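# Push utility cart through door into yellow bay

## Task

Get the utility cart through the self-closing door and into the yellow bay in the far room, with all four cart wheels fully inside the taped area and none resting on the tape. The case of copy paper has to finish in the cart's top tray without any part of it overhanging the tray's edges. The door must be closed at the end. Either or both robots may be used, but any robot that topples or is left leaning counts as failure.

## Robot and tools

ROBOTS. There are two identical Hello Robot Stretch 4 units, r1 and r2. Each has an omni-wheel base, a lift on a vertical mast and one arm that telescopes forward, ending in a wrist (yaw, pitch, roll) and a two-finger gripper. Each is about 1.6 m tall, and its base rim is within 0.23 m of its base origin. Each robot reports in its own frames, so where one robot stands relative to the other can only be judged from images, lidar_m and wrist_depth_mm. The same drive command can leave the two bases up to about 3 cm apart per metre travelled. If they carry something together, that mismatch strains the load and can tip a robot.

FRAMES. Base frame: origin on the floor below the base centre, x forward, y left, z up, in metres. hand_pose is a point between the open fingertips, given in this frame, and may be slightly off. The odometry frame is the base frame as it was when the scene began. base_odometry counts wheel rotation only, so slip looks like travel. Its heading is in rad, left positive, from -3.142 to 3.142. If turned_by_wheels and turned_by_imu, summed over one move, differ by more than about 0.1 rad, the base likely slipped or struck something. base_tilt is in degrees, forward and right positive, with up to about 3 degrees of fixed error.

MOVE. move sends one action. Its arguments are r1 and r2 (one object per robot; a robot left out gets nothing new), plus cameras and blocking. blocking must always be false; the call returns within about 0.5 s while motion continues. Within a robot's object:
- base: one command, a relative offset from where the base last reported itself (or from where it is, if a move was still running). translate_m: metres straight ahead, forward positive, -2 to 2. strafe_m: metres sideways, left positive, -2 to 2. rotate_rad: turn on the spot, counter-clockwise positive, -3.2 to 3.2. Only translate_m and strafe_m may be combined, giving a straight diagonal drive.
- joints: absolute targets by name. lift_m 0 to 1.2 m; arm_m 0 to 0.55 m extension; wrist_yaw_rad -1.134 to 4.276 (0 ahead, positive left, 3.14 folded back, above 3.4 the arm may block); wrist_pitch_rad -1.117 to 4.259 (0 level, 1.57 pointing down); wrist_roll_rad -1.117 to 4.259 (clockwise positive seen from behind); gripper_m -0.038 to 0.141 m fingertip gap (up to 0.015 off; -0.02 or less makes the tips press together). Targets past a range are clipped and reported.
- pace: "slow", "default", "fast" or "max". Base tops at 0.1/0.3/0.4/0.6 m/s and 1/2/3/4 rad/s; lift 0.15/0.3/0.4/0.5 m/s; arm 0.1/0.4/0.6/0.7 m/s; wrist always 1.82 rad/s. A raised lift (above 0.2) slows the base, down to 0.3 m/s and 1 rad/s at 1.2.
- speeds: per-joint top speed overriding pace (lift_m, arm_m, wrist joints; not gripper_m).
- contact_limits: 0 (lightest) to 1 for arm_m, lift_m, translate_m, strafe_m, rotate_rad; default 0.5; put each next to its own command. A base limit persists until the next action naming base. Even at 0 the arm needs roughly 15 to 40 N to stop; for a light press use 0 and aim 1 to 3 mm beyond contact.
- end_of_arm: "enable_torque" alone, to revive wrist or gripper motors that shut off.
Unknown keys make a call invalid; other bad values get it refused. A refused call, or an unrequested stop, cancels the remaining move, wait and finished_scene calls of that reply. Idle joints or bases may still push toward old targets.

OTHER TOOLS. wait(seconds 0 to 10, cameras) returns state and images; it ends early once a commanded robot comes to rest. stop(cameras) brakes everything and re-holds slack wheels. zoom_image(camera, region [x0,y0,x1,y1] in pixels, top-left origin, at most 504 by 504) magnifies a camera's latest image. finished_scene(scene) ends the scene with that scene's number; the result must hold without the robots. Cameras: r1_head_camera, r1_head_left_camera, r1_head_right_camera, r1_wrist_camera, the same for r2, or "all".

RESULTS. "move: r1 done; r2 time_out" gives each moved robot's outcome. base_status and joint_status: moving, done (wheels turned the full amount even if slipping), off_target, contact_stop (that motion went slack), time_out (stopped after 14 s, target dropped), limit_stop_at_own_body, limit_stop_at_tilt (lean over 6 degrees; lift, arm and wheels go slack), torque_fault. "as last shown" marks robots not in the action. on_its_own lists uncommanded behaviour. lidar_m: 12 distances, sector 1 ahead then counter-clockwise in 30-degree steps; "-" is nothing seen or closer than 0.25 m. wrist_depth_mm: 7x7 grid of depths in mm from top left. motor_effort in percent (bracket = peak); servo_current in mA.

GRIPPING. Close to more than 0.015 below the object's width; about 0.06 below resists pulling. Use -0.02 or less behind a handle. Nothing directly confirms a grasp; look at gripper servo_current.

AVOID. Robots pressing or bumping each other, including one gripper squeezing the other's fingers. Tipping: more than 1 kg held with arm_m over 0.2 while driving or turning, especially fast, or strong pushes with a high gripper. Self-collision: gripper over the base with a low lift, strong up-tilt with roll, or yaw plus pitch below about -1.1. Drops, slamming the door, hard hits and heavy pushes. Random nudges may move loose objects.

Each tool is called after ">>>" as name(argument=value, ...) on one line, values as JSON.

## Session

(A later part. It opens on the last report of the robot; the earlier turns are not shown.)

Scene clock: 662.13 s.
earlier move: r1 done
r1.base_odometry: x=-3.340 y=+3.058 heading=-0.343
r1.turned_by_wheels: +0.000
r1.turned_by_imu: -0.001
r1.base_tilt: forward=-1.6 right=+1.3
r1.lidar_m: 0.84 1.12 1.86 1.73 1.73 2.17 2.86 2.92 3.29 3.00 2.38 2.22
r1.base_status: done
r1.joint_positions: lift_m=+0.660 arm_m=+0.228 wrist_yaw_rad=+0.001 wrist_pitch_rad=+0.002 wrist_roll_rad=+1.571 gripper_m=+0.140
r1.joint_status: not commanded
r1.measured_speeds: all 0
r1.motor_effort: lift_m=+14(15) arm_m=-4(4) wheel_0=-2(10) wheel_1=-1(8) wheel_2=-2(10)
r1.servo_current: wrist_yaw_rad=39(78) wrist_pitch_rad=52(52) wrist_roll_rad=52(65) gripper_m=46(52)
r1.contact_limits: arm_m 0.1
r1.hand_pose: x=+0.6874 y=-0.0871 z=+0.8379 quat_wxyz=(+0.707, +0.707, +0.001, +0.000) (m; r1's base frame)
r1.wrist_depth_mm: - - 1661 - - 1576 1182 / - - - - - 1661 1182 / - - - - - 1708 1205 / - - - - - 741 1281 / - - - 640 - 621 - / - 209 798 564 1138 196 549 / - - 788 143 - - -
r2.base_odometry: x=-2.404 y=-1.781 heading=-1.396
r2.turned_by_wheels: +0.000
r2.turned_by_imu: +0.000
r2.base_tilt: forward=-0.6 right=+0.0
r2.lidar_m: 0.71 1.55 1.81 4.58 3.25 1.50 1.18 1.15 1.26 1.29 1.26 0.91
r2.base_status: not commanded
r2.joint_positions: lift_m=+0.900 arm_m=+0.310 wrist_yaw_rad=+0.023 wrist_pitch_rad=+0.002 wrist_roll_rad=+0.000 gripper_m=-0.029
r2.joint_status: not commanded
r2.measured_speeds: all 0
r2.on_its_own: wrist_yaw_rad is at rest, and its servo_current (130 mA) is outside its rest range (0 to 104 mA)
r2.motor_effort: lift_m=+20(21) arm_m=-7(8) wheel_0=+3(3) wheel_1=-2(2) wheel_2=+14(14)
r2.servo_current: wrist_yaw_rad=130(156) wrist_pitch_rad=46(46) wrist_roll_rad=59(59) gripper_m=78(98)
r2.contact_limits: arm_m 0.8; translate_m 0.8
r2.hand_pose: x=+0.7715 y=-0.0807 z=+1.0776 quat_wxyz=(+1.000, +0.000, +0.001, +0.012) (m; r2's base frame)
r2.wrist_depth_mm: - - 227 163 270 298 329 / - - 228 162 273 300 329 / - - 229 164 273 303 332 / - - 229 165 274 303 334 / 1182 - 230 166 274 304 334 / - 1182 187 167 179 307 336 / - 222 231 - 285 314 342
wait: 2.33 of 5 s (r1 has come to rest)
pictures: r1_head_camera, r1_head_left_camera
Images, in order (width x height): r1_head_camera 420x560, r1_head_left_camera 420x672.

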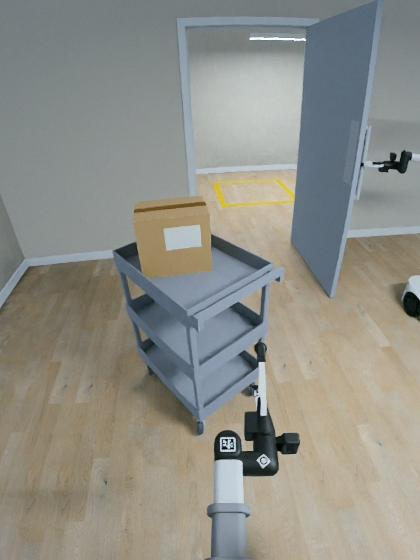

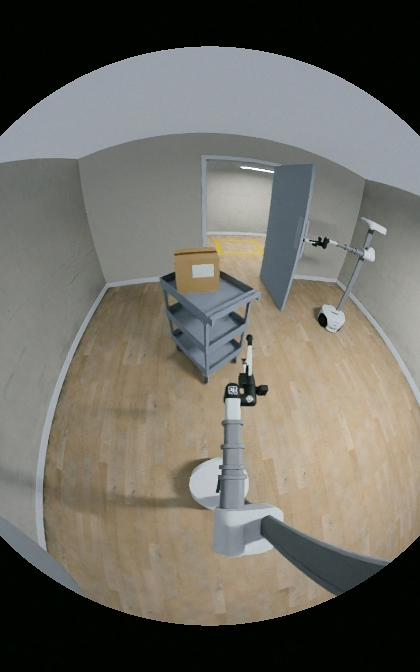

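>>> move(blocking=false, cameras=[], r1={"base":{"strafe_m":1.1},"joints":{"arm_m":0.0}})

>>> wait(seconds=6, cameras=[])

>>> move(blocking=false, cameras=[], r1={"base":{"translate_m":2.0},"contact_limits":{"translate_m":0.2}})

>>> wait(seconds=10, cameras=[])

>>> move(blocking=false, cameras=[], r1={"base":{"rotate_rad":-2.42}})

>>> wait(seconds=5, cameras=["r1_head_camera"])

Scene clock: 680.80 s.
move: r1 moving
r1.base_odometry: x=-3.328 y=+3.092 heading=-0.343
r1.turned_by_wheels: +0.000
r1.turned_by_imu: +0.000
r1.base_tilt: forward=-1.6 right=+1.2
r1.lidar_m: 0.85 1.21 1.83 1.67 1.71 2.12 2.89 2.91 3.30 3.05 2.35 2.23
r1.base_status: strafe_m moving
r1.joint_positions: lift_m=+0.660 arm_m=+0.177 wrist_yaw_rad=+0.001 wrist_pitch_rad=+0.002 wrist_roll_rad=+1.571 gripper_m=+0.140
r1.joint_status: arm_m moving
r1.measured_speeds: translate_m=+0.000 strafe_m=+0.141 rotate_rad=+0.003 lift_m=+0.000 arm_m=-0.195 wrist_yaw_rad=+0.000 wrist_pitch_rad=+0.000 wrist_roll_rad=+0.000
r1.motor_effort: lift_m=+14(15) arm_m=-5(7) wheel_0=-9(12) wheel_1=+7(11) wheel_2=+0(2)
r1.servo_current: wrist_yaw_rad=59(59) wrist_pitch_rad=52(52) wrist_roll_rad=46(59) gripper_m=46(52)
r1.hand_pose: x=+0.6368 y=-0.0871 z=+0.8379 quat_wxyz=(+0.707, +0.707, +0.001, +0.000) (m; r1's base frame)
r1.wrist_depth_mm: - - 1708 - - 1537 1182 / - - - - - 1661 1182 / - - - - - 1576 1118 / - - - - - 750 - / - - - 661 - 627 - / - 209 842 564 210 195 559 / - - 820 143 - 504 -
r2.base_odometry: x=-2.404 y=-1.781 heading=-1.396
r2.turned_by_wheels: +0.000
r2.turned_by_imu: +0.000
r2.base_tilt: forward=-0.6 right=+0.0
r2.lidar_m: 0.73 1.54 1.79 4.56 3.25 1.53 1.18 1.16 1.26 1.32 1.28 0.90
r2.base_status: not commanded
r2.joint_positions: lift_m=+0.900 arm_m=+0.310 wrist_yaw_rad=+0.023 wrist_pitch_rad=+0.002 wrist_roll_rad=+0.000 gripper_m=-0.029
r2.joint_status: not commanded
r2.measured_speeds: all 0
r2.motor_effort: lift_m=+20(20) arm_m=-8(8) wheel_0=+2(3) wheel_1=-2(2) wheel_2=+14(14)
r2.servo_current: wrist_yaw_rad=143(156) wrist_pitch_rad=39(46) wrist_roll_rad=52(59) gripper_m=85(98)
r2.contact_limits: arm_m 0.8; translate_m 0.8
r2.hand_pose: x=+0.7715 y=-0.0807 z=+1.0776 quat_wxyz=(+1.000, +0.000, +0.001, +0.012) (m; r2's base frame)
r2.wrist_depth_mm: - - 227 163 271 297 327 / - - 228 163 272 300 329 / - - 229 163 273 301 329 / - - 229 165 274 304 334 / 1160 - 230 165 274 306 334 / - 1182 187 167 179 306 338 / - 222 230 - 283 312 340
pictures: none
No camera images: "cameras" was empty.

Scene clock: 685.30 s.
earlier move: r1 done
r1.base_odometry: x=-2.970 y=+4.094 heading=-0.343
r1.turned_by_wheels: +0.000
r1.turned_by_imu: +0.006
r1.base_tilt: forward=-1.6 right=+1.3
r1.lidar_m: 2.75 1.07 0.68 0.63 0.65 0.83 1.76 3.07 3.84 4.11 1.29 1.29
r1.base_status: done
r1.joint_positions: lift_m=+0.660 arm_m=+0.000 wrist_yaw_rad=+0.001 wrist_pitch_rad=+0.002 wrist_roll_rad=+1.571 gripper_m=+0.140
r1.joint_status: all done
r1.measured_speeds: all 0
r1.motor_effort: lift_m=+14(15) arm_m=-5(8) wheel_0=-1(13) wheel_1=-1(11) wheel_2=-1(2)
r1.servo_current: wrist_yaw_rad=46(65) wrist_pitch_rad=46(52) wrist_roll_rad=33(72) gripper_m=39(52)
r1.hand_pose: x=+0.4595 y=-0.0871 z=+0.8379 quat_wxyz=(+0.707, +0.707, +0.001, +0.000) (m; r1's base frame)
r1.wrist_depth_mm: - - - - - 1863 1098 / - - - - - 1661 1182 / - - - - - 1708 1205 / - - - - - 1708 1205 / - - - - - 1576 1229 / - 210 - - - 196 1229 / - - - 149 - 1708 1205
r2.base_odometry: x=-2.404 y=-1.781 heading=-1.396
r2.turned_by_wheels: +0.000
r2.turned_by_imu: +0.001
r2.base_tilt: forward=-0.7 right=+0.0
r2.lidar_m: 0.71 1.55 1.81 4.61 3.24 1.53 1.19 1.15 1.27 1.33 1.27 0.89
r2.base_status: not commanded
r2.joint_positions: lift_m=+0.900 arm_m=+0.310 wrist_yaw_rad=+0.023 wrist_pitch_rad=+0.002 wrist_roll_rad=+0.000 gripper_m=-0.029
r2.joint_status: not commanded
r2.measured_speeds: all 0
r2.on_its_own: wrist_yaw_rad is at rest, and its servo_current (137 mA) is outside its rest range (0 to 104 mA)
r2.motor_effort: lift_m=+20(21) arm_m=-7(8) wheel_0=+2(3) wheel_1=-2(2) wheel_2=+14(14)
r2.servo_current: wrist_yaw_rad=137(156) wrist_pitch_rad=39(46) wrist_roll_rad=46(59) gripper_m=85(98)
r2.contact_limits: arm_m 0.8; translate_m 0.8
r2.hand_pose: x=+0.7715 y=-0.0807 z=+1.0776 quat_wxyz=(+1.000, +0.000, +0.001, +0.012) (m; r2's base frame)
r2.wrist_depth_mm: - - 227 163 271 298 329 / - - 228 162 271 300 330 / - - 228 163 273 301 330 / - - 229 165 273 303 332 / 1205 - 232 166 276 304 336 / - 1160 187 167 179 307 338 / - 222 229 - 285 314 342
wait: 4.50 of 6 s (r1 has come to rest)
pictures: none
No camera images: "cameras" was empty.

Scene clock: 685.80 s.
move: r1 moving
r1.base_odometry: x=-2.941 y=+4.084 heading=-0.343
r1.turned_by_wheels: +0.000
r1.turned_by_imu: +0.000
r1.base_tilt: forward=-1.6 right=+1.3
r1.lidar_m: 2.73 1.06 0.69 0.64 0.66 0.84 1.75 3.07 3.91 4.10 1.26 1.28
r1.base_status: translate_m moving
r1.joint_positions: lift_m=+0.660 arm_m=+0.000 wrist_yaw_rad=+0.001 wrist_pitch_rad=+0.002 wrist_roll_rad=+1.571 gripper_m=+0.140
r1.joint_status: not commanded
r1.measured_speeds: translate_m=+0.121 strafe_m=+0.000 rotate_rad=+0.001 lift_m=+0.000 arm_m=+0.000 wrist_yaw_rad=+0.000 wrist_pitch_rad=+0.000 wrist_roll_rad=+0.000
r1.motor_effort: lift_m=+14(14) arm_m=-5(5) wheel_0=+6(8) wheel_1=+5(8) wheel_2=-8(10)
r1.servo_current: wrist_yaw_rad=59(59) wrist_pitch_rad=39(46) wrist_roll_rad=52(59) gripper_m=39(52)
r1.contact_limits: translate_m 0.2
r1.hand_pose: x=+0.4595 y=-0.0871 z=+0.8379 quat_wxyz=(+0.707, +0.707, +0.001, +0.000) (m; r1's base frame)
r1.wrist_depth_mm: - - - - - 1808 1078 / - - - - - 1661 1182 / - - - - - 1708 1160 / - - - - - 1756 1229 / - - - - - 1618 1229 / - 209 - - - 196 1205 / - - - 149 - 1808 1205
r2.base_odometry: x=-2.404 y=-1.781 heading=-1.396
r2.turned_by_wheels: +0.000
r2.turned_by_imu: +0.000
r2.base_tilt: forward=-0.6 right=+0.1
r2.lidar_m: 0.73 1.56 1.83 4.55 3.21 1.50 1.18 1.16 1.26 1.32 1.29 0.89
r2.base_status: not commanded
r2.joint_positions: lift_m=+0.900 arm_m=+0.310 wrist_yaw_rad=+0.023 wrist_pitch_rad=+0.002 wrist_roll_rad=+0.000 gripper_m=-0.029
r2.joint_status: not commanded
r2.measured_speeds: all 0
r2.motor_effort: lift_m=+20(20) arm_m=-7(8) wheel_0=+3(3) wheel_1=-2(2) wheel_2=+14(14)
r2.servo_current: wrist_yaw_rad=150(150) wrist_pitch_rad=46(46) wrist_roll_rad=39(59) gripper_m=78(98)
r2.contact_limits: arm_m 0.8; translate_m 0.8
r2.hand_pose: x=+0.7715 y=-0.0807 z=+1.0776 quat_wxyz=(+1.000, +0.000, +0.001, +0.012) (m; r2's base frame)
r2.wrist_depth_mm: - - 227 163 271 297 329 / - - 227 162 272 300 329 / - - 229 163 274 301 332 / - - 229 165 274 301 332 / 1182 - 231 166 276 304 336 / - 1205 187 167 179 307 336 / - 222 229 - 283 312 338
pictures: none
No camera images: "cameras" was empty.

Scene clock: 693.47 s.
earlier move: r1 done
r1.base_odometry: x=-1.087 y=+3.422 heading=-0.343
r1.turned_by_wheels: +0.000
r1.turned_by_imu: +0.000
r1.base_tilt: forward=-1.6 right=+1.3
r1.lidar_m: 0.81 0.82 0.95 0.86 0.88 1.13 2.41 0.80 0.81 1.91 1.94 0.89
r1.base_status: done
r1.joint_positions: lift_m=+0.660 arm_m=+0.000 wrist_yaw_rad=+0.001 wrist_pitch_rad=+0.002 wrist_roll_rad=+1.571 gripper_m=+0.140
r1.joint_status: not commanded
r1.measured_speeds: all 0
r1.motor_effort: lift_m=+14(15) arm_m=-5(5) wheel_0=+1(9) wheel_1=+2(8) wheel_2=+0(10)
r1.servo_current: wrist_yaw_rad=52(78) wrist_pitch_rad=46(52) wrist_roll_rad=59(65) gripper_m=46(52)
r1.contact_limits: translate_m 0.2
r1.hand_pose: x=+0.4595 y=-0.0871 z=+0.8379 quat_wxyz=(+0.707, +0.707, +0.001, +0.000) (m; r1's base frame)
r1.wrist_depth_mm: - - - - - - - / - - - - - - - / - - - - - - - / - - - - - - - / - - - - - - - / - 193 - - 183 195 - / - - - 142 - - -
r2.base_odometry: x=-2.404 y=-1.781 heading=-1.396
r2.turned_by_wheels: +0.000
r2.turned_by_imu: +0.001
r2.base_tilt: forward=-0.7 right=+0.0
r2.lidar_m: 0.71 1.56 1.83 4.55 3.27 1.51 1.16 1.15 1.29 1.31 1.29 0.91
r2.base_status: not commanded
r2.joint_positions: lift_m=+0.900 arm_m=+0.310 wrist_yaw_rad=+0.023 wrist_pitch_rad=+0.002 wrist_roll_rad=+0.000 gripper_m=-0.029
r2.joint_status: not commanded
r2.measured_speeds: all 0
r2.on_its_own: wrist_yaw_rad is at rest, and its servo_current (137 mA) is outside its rest range (0 to 104 mA)
r2.motor_effort: lift_m=+20(21) arm_m=-7(8) wheel_0=+3(3) wheel_1=-2(2) wheel_2=+14(14)
r2.servo_current: wrist_yaw_rad=137(156) wrist_pitch_rad=46(46) wrist_roll_rad=52(59) gripper_m=91(98)
r2.contact_limits: arm_m 0.8; translate_m 0.8
r2.hand_pose: x=+0.7715 y=-0.0807 z=+1.0776 quat_wxyz=(+1.000, +0.000, +0.001, +0.012) (m; r2's base frame)
r2.wrist_depth_mm: - - 226 163 271 297 329 / - - 228 163 272 301 330 / - - 229 164 272 301 330 / - - 229 165 274 306 336 / 1182 - 231 166 276 304 334 / - 1182 186 167 179 307 338 / - 223 230 - 283 314 342
wait: 7.67 of 10 s (r1 has come to rest)
pictures: none
No camera images: "cameras" was empty.

Scene clock: 693.97 s.
move: r1 moving
r1.base_odometry: x=-1.087 y=+3.422 heading=-0.595
r1.turned_by_wheels: -0.252
r1.turned_by_imu: -0.253
r1.base_tilt: forward=-1.6 right=+1.3
r1.lidar_m: 0.82 0.81 0.90 0.89 0.85 0.98 1.52 4.98 0.84 0.86 1.92 1.02
r1.base_status: rotate_rad moving
r1.joint_positions: lift_m=+0.660 arm_m=+0.000 wrist_yaw_rad=+0.001 wrist_pitch_rad=+0.002 wrist_roll_rad=+1.571 gripper_m=+0.140
r1.joint_status: not commanded
r1.measured_speeds: translate_m=+0.000 strafe_m=-0.002 rotate_rad=-0.973 lift_m=+0.000 arm_m=+0.000 wrist_yaw_rad=+0.000 wrist_pitch_rad=+0.000 wrist_roll_rad=+0.000
r1.motor_effort: lift_m=+14(14) arm_m=-5(5) wheel_0=+5(9) wheel_1=+8(8) wheel_2=+6(8)
r1.servo_current: wrist_yaw_rad=46(65) wrist_pitch_rad=46(46) wrist_roll_rad=46(65) gripper_m=46(46)
r1.hand_pose: x=+0.4595 y=-0.0871 z=+0.8379 quat_wxyz=(+0.707, +0.707, +0.001, +0.000) (m; r1's base frame)
r1.wrist_depth_mm: - - - - - - - / - - - - - - - / - - - - - - - / - - - - - - - / - - - - - - - / - 193 - - 182 195 - / - - - 142 - - -
r2.base_odometry: x=-2.404 y=-1.781 heading=-1.396
r2.turned_by_wheels: +0.000
r2.turned_by_imu: +0.000
r2.base_tilt: forward=-0.7 right=+0.0
r2.lidar_m: 0.70 1.55 1.82 4.60 3.25 1.53 1.19 1.13 1.26 1.30 1.28 0.92
r2.base_status: not commanded
r2.joint_positions: lift_m=+0.900 arm_m=+0.310 wrist_yaw_rad=+0.023 wrist_pitch_rad=+0.002 wrist_roll_rad=+0.000 gripper_m=-0.029
r2.joint_status: not commanded
r2.measured_speeds: all 0
r2.motor_effort: lift_m=+20(20) arm_m=-8(8) wheel_0=+2(3) wheel_1=-2(2) wheel_2=+14(14)
r2.servo_current: wrist_yaw_rad=143(156) wrist_pitch_rad=39(39) wrist_roll_rad=39(52) gripper_m=85(91)
r2.contact_limits: arm_m 0.8; translate_m 0.8
r2.hand_pose: x=+0.7715 y=-0.0807 z=+1.0776 quat_wxyz=(+1.000, +0.000, +0.001, +0.012) (m; r2's base frame)
r2.wrist_depth_mm: - - 226 164 271 298 329 / - - 228 162 272 301 329 / - - 228 164 273 301 330 / - - 229 165 274 304 334 / 1182 - 230 166 276 304 336 / - 1205 187 167 179 309 338 / - 222 230 - 285 312 340
pictures: none
No camera images: "cameras" was empty.

Scene clock: 695.97 s.
earlier move: r1 done
r1.base_odometry: x=-1.087 y=+3.422 heading=-2.762
r1.turned_by_wheels: -2.167
r1.turned_by_imu: -2.179
r1.base_tilt: forward=-1.6 right=+1.3
r1.lidar_m: 0.82 0.85 1.91 1.07 0.82 0.80 0.87 0.90 0.88 0.94 1.44 4.96
r1.base_status: done
r1.joint_positions: lift_m=+0.660 arm_m=+0.000 wrist_yaw_rad=+0.001 wrist_pitch_rad=+0.002 wrist_roll_rad=+1.571 gripper_m=+0.140
r1.joint_status: not commanded
r1.measured_speeds: all 0
r1.motor_effort: lift_m=+14(15) arm_m=-5(5) wheel_0=+2(9) wheel_1=+2(10) wheel_2=+2(8)
r1.servo_current: wrist_yaw_rad=59(65) wrist_pitch_rad=39(52) wrist_roll_rad=59(65) gripper_m=46(52)
r1.hand_pose: x=+0.4595 y=-0.0871 z=+0.8379 quat_wxyz=(+0.707, +0.707, +0.001, +0.000) (m; r1's base frame)
r1.wrist_depth_mm: - - - - - 1661 1160 / - - - - - 1708 1182 / - - - - - 1618 1205 / - - - - - 1708 1182 / - - - - - 1537 1160 / - 208 788 597 191 194 - / - - 668 142 1205 - -
r2.base_odometry: x=-2.404 y=-1.781 heading=-1.396
r2.turned_by_wheels: +0.000
r2.turned_by_imu: +0.000
r2.base_tilt: forward=-0.6 right=+0.1
r2.lidar_m: 0.71 1.53 1.79 4.57 3.22 1.51 1.18 1.16 1.24 1.32 1.29 0.90
r2.base_status: not commanded
r2.joint_positions: lift_m=+0.900 arm_m=+0.310 wrist_yaw_rad=+0.023 wrist_pitch_rad=+0.002 wrist_roll_rad=+0.000 gripper_m=-0.029
r2.joint_status: not commanded
r2.measured_speeds: all 0
r2.on_its_own: wrist_yaw_rad is at rest, and its servo_current (143 mA) is outside its rest range (0 to 104 mA)
r2.motor_effort: lift_m=+20(21) arm_m=-7(8) wheel_0=+3(3) wheel_1=-2(2) wheel_2=+14(14)
r2.servo_current: wrist_yaw_rad=143(156) wrist_pitch_rad=46(46) wrist_roll_rad=39(59) gripper_m=91(91)
r2.contact_limits: arm_m 0.8; translate_m 0.8
r2.hand_pose: x=+0.7715 y=-0.0807 z=+1.0776 quat_wxyz=(+1.000, +0.000, +0.001, +0.012) (m; r2's base frame)
r2.wrist_depth_mm: - - 227 163 270 298 329 / - - 228 162 271 300 330 / - - 229 164 273 300 330 / - - 229 165 273 303 332 / 1182 - 231 166 276 304 334 / - 1205 187 167 179 307 338 / - 223 230 - 283 314 342
wait: 2.00 of 5 s (r1 has come to rest)
pictures: r1_head_camera
Images, in order (width x height): r1_head_camera 420x560.

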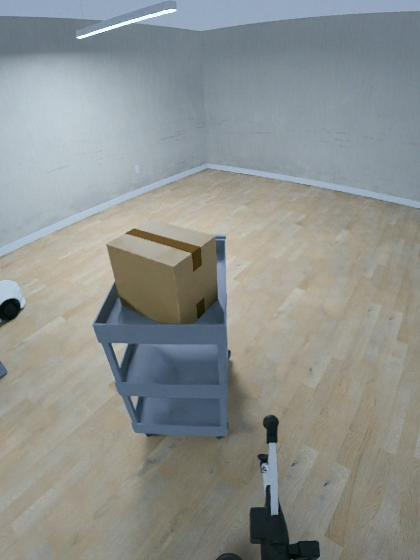

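>>> move(blocking=false, cameras=[], r1={"base":{"strafe_m":0.225},"pace":"slow","contact_limits":{"strafe_m":0.2}})

>>> wait(seconds=5, cameras=["r1_head_camera","r1_wrist_camera"])

Scene clock: 704.67 s.
move: r1 moving
r1.base_odometry: x=-1.081 y=+3.409 heading=-2.762
r1.turned_by_wheels: +0.000
r1.turned_by_imu: +0.000
r1.base_tilt: forward=-1.5 right=+1.3
r1.lidar_m: 0.79 0.86 1.89 1.06 0.80 0.79 0.87 0.92 0.89 0.97 1.44 4.97
r1.base_status: strafe_m moving
r1.joint_positions: lift_m=+0.660 arm_m=+0.000 wrist_yaw_rad=+0.001 wrist_pitch_rad=+0.002 wrist_roll_rad=+1.571 gripper_m=+0.140
r1.joint_status: not commanded
r1.measured_speeds: translate_m=+0.000 strafe_m=+0.055 rotate_rad=+0.000 lift_m=+0.000 arm_m=+0.000 wrist_yaw_rad=+0.000 wrist_pitch_rad=+0.000 wrist_roll_rad=+0.000
r1.motor_effort: lift_m=+14(14) arm_m=-5(5) wheel_0=-6(8) wheel_1=+7(7) wheel_2=+1(2)
r1.servo_current: wrist_yaw_rad=65(65) wrist_pitch_rad=46(46) wrist_roll_rad=52(52) gripper_m=39(46)
r1.contact_limits: strafe_m 0.2
r1.hand_pose: x=+0.4595 y=-0.0871 z=+0.8379 quat_wxyz=(+0.707, +0.707, +0.001, +0.000) (m; r1's base frame)
r1.wrist_depth_mm: - - - - - 1661 1138 / - - - - - 1708 1182 / - - - - - 1708 1182 / - - - - - 1756 1229 / - - - - - 1576 1138 / - 210 778 591 190 193 - / - - 661 143 1229 - -
r2.base_odometry: x=-2.404 y=-1.781 heading=-1.396
r2.turned_by_wheels: +0.000
r2.turned_by_imu: +0.000
r2.base_tilt: forward=-0.6 right=+0.0
r2.lidar_m: 0.70 1.56 1.79 4.59 3.26 1.52 1.17 1.15 1.24 1.30 1.28 0.90
r2.base_status: not commanded
r2.joint_positions: lift_m=+0.900 arm_m=+0.310 wrist_yaw_rad=+0.023 wrist_pitch_rad=+0.002 wrist_roll_rad=+0.000 gripper_m=-0.029
r2.joint_status: not commanded
r2.measured_speeds: all 0
r2.motor_effort: lift_m=+20(20) arm_m=-7(8) wheel_0=+2(3) wheel_1=-2(2) wheel_2=+14(14)
r2.servo_current: wrist_yaw_rad=143(156) wrist_pitch_rad=39(39) wrist_roll_rad=46(52) gripper_m=85(91)
r2.contact_limits: arm_m 0.8; translate_m 0.8
r2.hand_pose: x=+0.7715 y=-0.0807 z=+1.0776 quat_wxyz=(+1.000, +0.000, +0.001, +0.012) (m; r2's base frame)
r2.wrist_depth_mm: - - 226 163 271 300 329 / - - 229 163 272 300 329 / - - 228 163 271 301 332 / - - 229 165 276 304 332 / 1182 - 230 166 276 303 334 / - 1182 187 167 179 309 338 / - 222 230 - 283 312 340
pictures: none
No camera images: "cameras" was empty.

Scene clock: 707.57 s.
earlier move: r1 done
r1.base_odometry: x=-1.003 y=+3.213 heading=-2.762
r1.turned_by_wheels: +0.000
r1.turned_by_imu: +0.001
r1.base_tilt: forward=-1.6 right=+1.3
r1.lidar_m: 0.81 0.86 1.75 0.90 0.68 0.68 0.75 1.07 1.06 1.14 1.70 5.10
r1.base_status: done
r1.joint_positions: lift_m=+0.660 arm_m=+0.000 wrist_yaw_rad=+0.001 wrist_pitch_rad=+0.002 wrist_roll_rad=+1.571 gripper_m=+0.140
r1.joint_status: not commanded
r1.measured_speeds: all 0
r1.motor_effort: lift_m=+14(15) arm_m=-5(5) wheel_0=-3(8) wheel_1=+3(7) wheel_2=+0(2)
r1.servo_current: wrist_yaw_rad=59(72) wrist_pitch_rad=46(52) wrist_roll_rad=26(65) gripper_m=33(52)
r1.contact_limits: strafe_m 0.2
r1.hand_pose: x=+0.4595 y=-0.0871 z=+0.8379 quat_wxyz=(+0.707, +0.707, +0.001, +0.000) (m; r1's base frame)
r1.wrist_depth_mm: - - - - - 1661 1118 / - - - - - 1708 1182 / - - - - - 1708 1205 / - - 798 597 - - - / - - 654 609 - - - / - 210 668 597 1160 195 - / - - 778 143 - - 1229
r2.base_odometry: x=-2.404 y=-1.781 heading=-1.396
r2.turned_by_wheels: +0.000
r2.turned_by_imu: +0.000
r2.base_tilt: forward=-0.6 right=+0.0
r2.lidar_m: 0.71 1.54 1.83 4.59 3.29 1.51 1.16 1.14 1.26 1.30 1.29 0.92
r2.base_status: not commanded
r2.joint_positions: lift_m=+0.900 arm_m=+0.310 wrist_yaw_rad=+0.023 wrist_pitch_rad=+0.002 wrist_roll_rad=+0.000 gripper_m=-0.029
r2.joint_status: not commanded
r2.measured_speeds: all 0
r2.on_its_own: wrist_yaw_rad is at rest, and its servo_current (137 mA) is outside its rest range (0 to 104 mA)
r2.motor_effort: lift_m=+20(20) arm_m=-8(8) wheel_0=+3(3) wheel_1=-2(2) wheel_2=+14(14)
r2.servo_current: wrist_yaw_rad=137(156) wrist_pitch_rad=39(46) wrist_roll_rad=52(65) gripper_m=91(98)
r2.contact_limits: arm_m 0.8; translate_m 0.8
r2.hand_pose: x=+0.7715 y=-0.0807 z=+1.0776 quat_wxyz=(+1.000, +0.000, +0.001, +0.012) (m; r2's base frame)
r2.wrist_depth_mm: - - 226 163 271 298 329 / - - 227 163 272 300 330 / - - 229 164 274 301 330 / - - 229 165 274 303 334 / 1160 - 231 166 276 304 336 / - 1182 187 167 179 309 336 / - 222 229 - 283 312 340
wait: 2.90 of 5 s (r1 has come to rest)
pictures: r1_head_camera, r1_wrist_camera
Images, in order (width x height): r1_head_camera 420x560, r1_wrist_camera 616x392.

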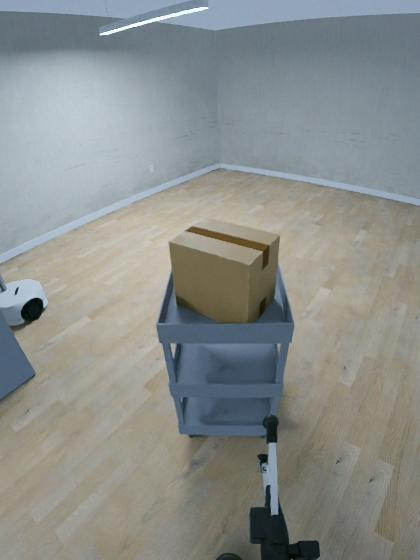

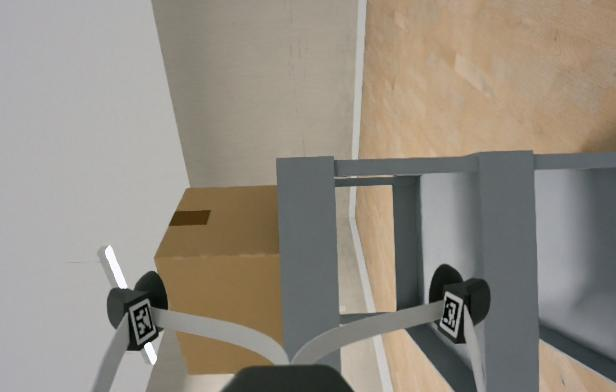

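>>> move(blocking=false, cameras=[], r1={"base":{"translate_m":0.15,"strafe_m":0.04},"joints":{"arm_m":0.2,"lift_m":0.652},"pace":"slow","contact_limits":{"translate_m":0.1,"arm_m":0.1}})

>>> wait(seconds=5, cameras=["r1_wrist_camera","r1_head_camera"])

Scene clock: 721.10 s.
move: r1 moving
r1.base_odometry: x=-1.014 y=+3.205 heading=-2.762
r1.turned_by_wheels: +0.000
r1.turned_by_imu: +0.000
r1.base_tilt: forward=-1.6 right=+1.2
r1.lidar_m: 0.79 0.84 1.73 0.91 0.70 0.67 0.74 1.12 1.08 1.17 1.75 0.84
r1.base_status: translate_m moving; strafe_m moving
r1.joint_positions: lift_m=+0.653 arm_m=+0.013 wrist_yaw_rad=+0.001 wrist_pitch_rad=+0.002 wrist_roll_rad=+1.571 gripper_m=+0.140
r1.joint_status: lift_m moving; arm_m moving
r1.measured_speeds: translate_m=+0.049 strafe_m=+0.012 rotate_rad=+0.000 lift_m=+0.000 arm_m=+0.049 wrist_yaw_rad=+0.000 wrist_pitch_rad=+0.000 wrist_roll_rad=+0.000
r1.motor_effort: lift_m=+11(15) arm_m=+3(8) wheel_0=+5(6) wheel_1=+5(6) wheel_2=-3(7)
r1.servo_current: wrist_yaw_rad=65(65) wrist_pitch_rad=39(46) wrist_roll_rad=46(59) gripper_m=39(46)
r1.contact_limits: arm_m 0.1; translate_m 0.1
r1.hand_pose: x=+0.4719 y=-0.0871 z=+0.8301 quat_wxyz=(+0.707, +0.707, +0.001, +0.000) (m; r1's base frame)
r1.wrist_depth_mm: - - - - - 1661 1138 / - - - - - 1708 1160 / - - - - - 1661 1118 / - - 759 585 - - - / - - 627 585 - - - / - 211 647 585 1138 195 - / - - 741 142 - - -
r2.base_odometry: x=-2.404 y=-1.781 heading=-1.396
r2.turned_by_wheels: +0.000
r2.turned_by_imu: +0.000
r2.base_tilt: forward=-0.6 right=+0.0
r2.lidar_m: 0.69 1.55 1.79 4.61 3.26 1.54 1.17 1.16 1.26 1.33 1.29 0.91
r2.base_status: not commanded
r2.joint_positions: lift_m=+0.900 arm_m=+0.310 wrist_yaw_rad=+0.023 wrist_pitch_rad=+0.002 wrist_roll_rad=+0.000 gripper_m=-0.029
r2.joint_status: not commanded
r2.measured_speeds: all 0
r2.motor_effort: lift_m=+20(20) arm_m=-7(8) wheel_0=+3(3) wheel_1=-2(2) wheel_2=+14(14)
r2.servo_current: wrist_yaw_rad=150(150) wrist_pitch_rad=46(46) wrist_roll_rad=46(52) gripper_m=91(91)
r2.contact_limits: arm_m 0.8; translate_m 0.8
r2.hand_pose: x=+0.7715 y=-0.0807 z=+1.0776 quat_wxyz=(+1.000, +0.000, +0.001, +0.012) (m; r2's base frame)
r2.wrist_depth_mm: - - 227 163 271 297 329 / - - 228 163 273 300 330 / - - 229 163 273 301 330 / - - 229 165 273 303 334 / 1205 - 231 166 274 304 334 / - 1182 186 167 179 307 338 / - 222 230 - 283 314 340
pictures: none
No camera images: "cameras" was empty.

Scene clock: 723.90 s.
earlier move: r1 done
r1.base_odometry: x=-1.128 y=+3.121 heading=-2.762
r1.turned_by_wheels: +0.000
r1.turned_by_imu: +0.000
r1.base_tilt: forward=-1.6 right=+1.3
r1.lidar_m: 0.66 0.70 1.61 1.00 0.79 0.78 0.84 1.20 1.18 1.27 1.87 0.68
r1.base_status: done
r1.joint_positions: lift_m=+0.653 arm_m=+0.200 wrist_yaw_rad=+0.001 wrist_pitch_rad=+0.002 wrist_roll_rad=+1.571 gripper_m=+0.140
r1.joint_status: all done
r1.measured_speeds: all 0
r1.motor_effort: lift_m=+12(15) arm_m=+5(8) wheel_0=+4(6) wheel_1=+2(7) wheel_2=-3(7)
r1.servo_current: wrist_yaw_rad=46(78) wrist_pitch_rad=46(52) wrist_roll_rad=39(72) gripper_m=46(52)
r1.contact_limits: arm_m 0.1; translate_m 0.1
r1.hand_pose: x=+0.6593 y=-0.0871 z=+0.8301 quat_wxyz=(+0.707, +0.707, +0.001, +0.000) (m; r1's base frame)
r1.wrist_depth_mm: - - - 250 260 259 258 / - - - 251 - 1537 - / - 439 389 252 - - - / 342 338 322 253 - 866 - / 289 289 287 253 866 866 - / 314 210 304 254 211 195 - / 357 349 353 143 - 798 -
r2.base_odometry: x=-2.404 y=-1.781 heading=-1.396
r2.turned_by_wheels: +0.000
r2.turned_by_imu: +0.000
r2.base_tilt: forward=-0.6 right=+0.1
r2.lidar_m: 0.72 1.55 1.82 4.59 3.24 1.53 1.18 1.16 1.24 1.31 1.29 0.91
r2.base_status: not commanded
r2.joint_positions: lift_m=+0.900 arm_m=+0.310 wrist_yaw_rad=+0.023 wrist_pitch_rad=+0.002 wrist_roll_rad=+0.000 gripper_m=-0.029
r2.joint_status: not commanded
r2.measured_speeds: all 0
r2.on_its_own: wrist_yaw_rad is at rest, and its servo_current (150 mA) is outside its rest range (0 to 104 mA)
r2.motor_effort: lift_m=+20(21) arm_m=-7(8) wheel_0=+3(3) wheel_1=-2(2) wheel_2=+14(14)
r2.servo_current: wrist_yaw_rad=150(156) wrist_pitch_rad=39(46) wrist_roll_rad=33(59) gripper_m=85(91)
r2.contact_limits: arm_m 0.8; translate_m 0.8
r2.hand_pose: x=+0.7715 y=-0.0807 z=+1.0776 quat_wxyz=(+1.000, +0.000, +0.001, +0.012) (m; r2's base frame)
r2.wrist_depth_mm: - - 227 163 270 297 329 / - - 228 163 273 298 329 / - - 228 163 273 301 330 / - - 230 165 276 303 332 / 1182 1499 231 167 276 304 336 / - 1182 187 167 179 309 338 / - 222 230 - 283 314 342
wait: 2.80 of 5 s (r1 has come to rest)
pictures: r1_head_camera, r1_wrist_camera
Images, in order (width x height): r1_head_camera 420x560, r1_wrist_camera 616x392.

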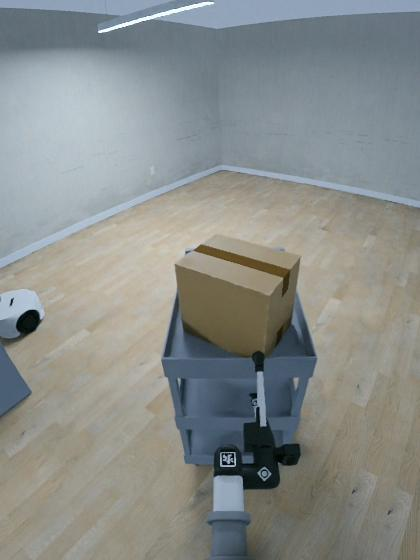

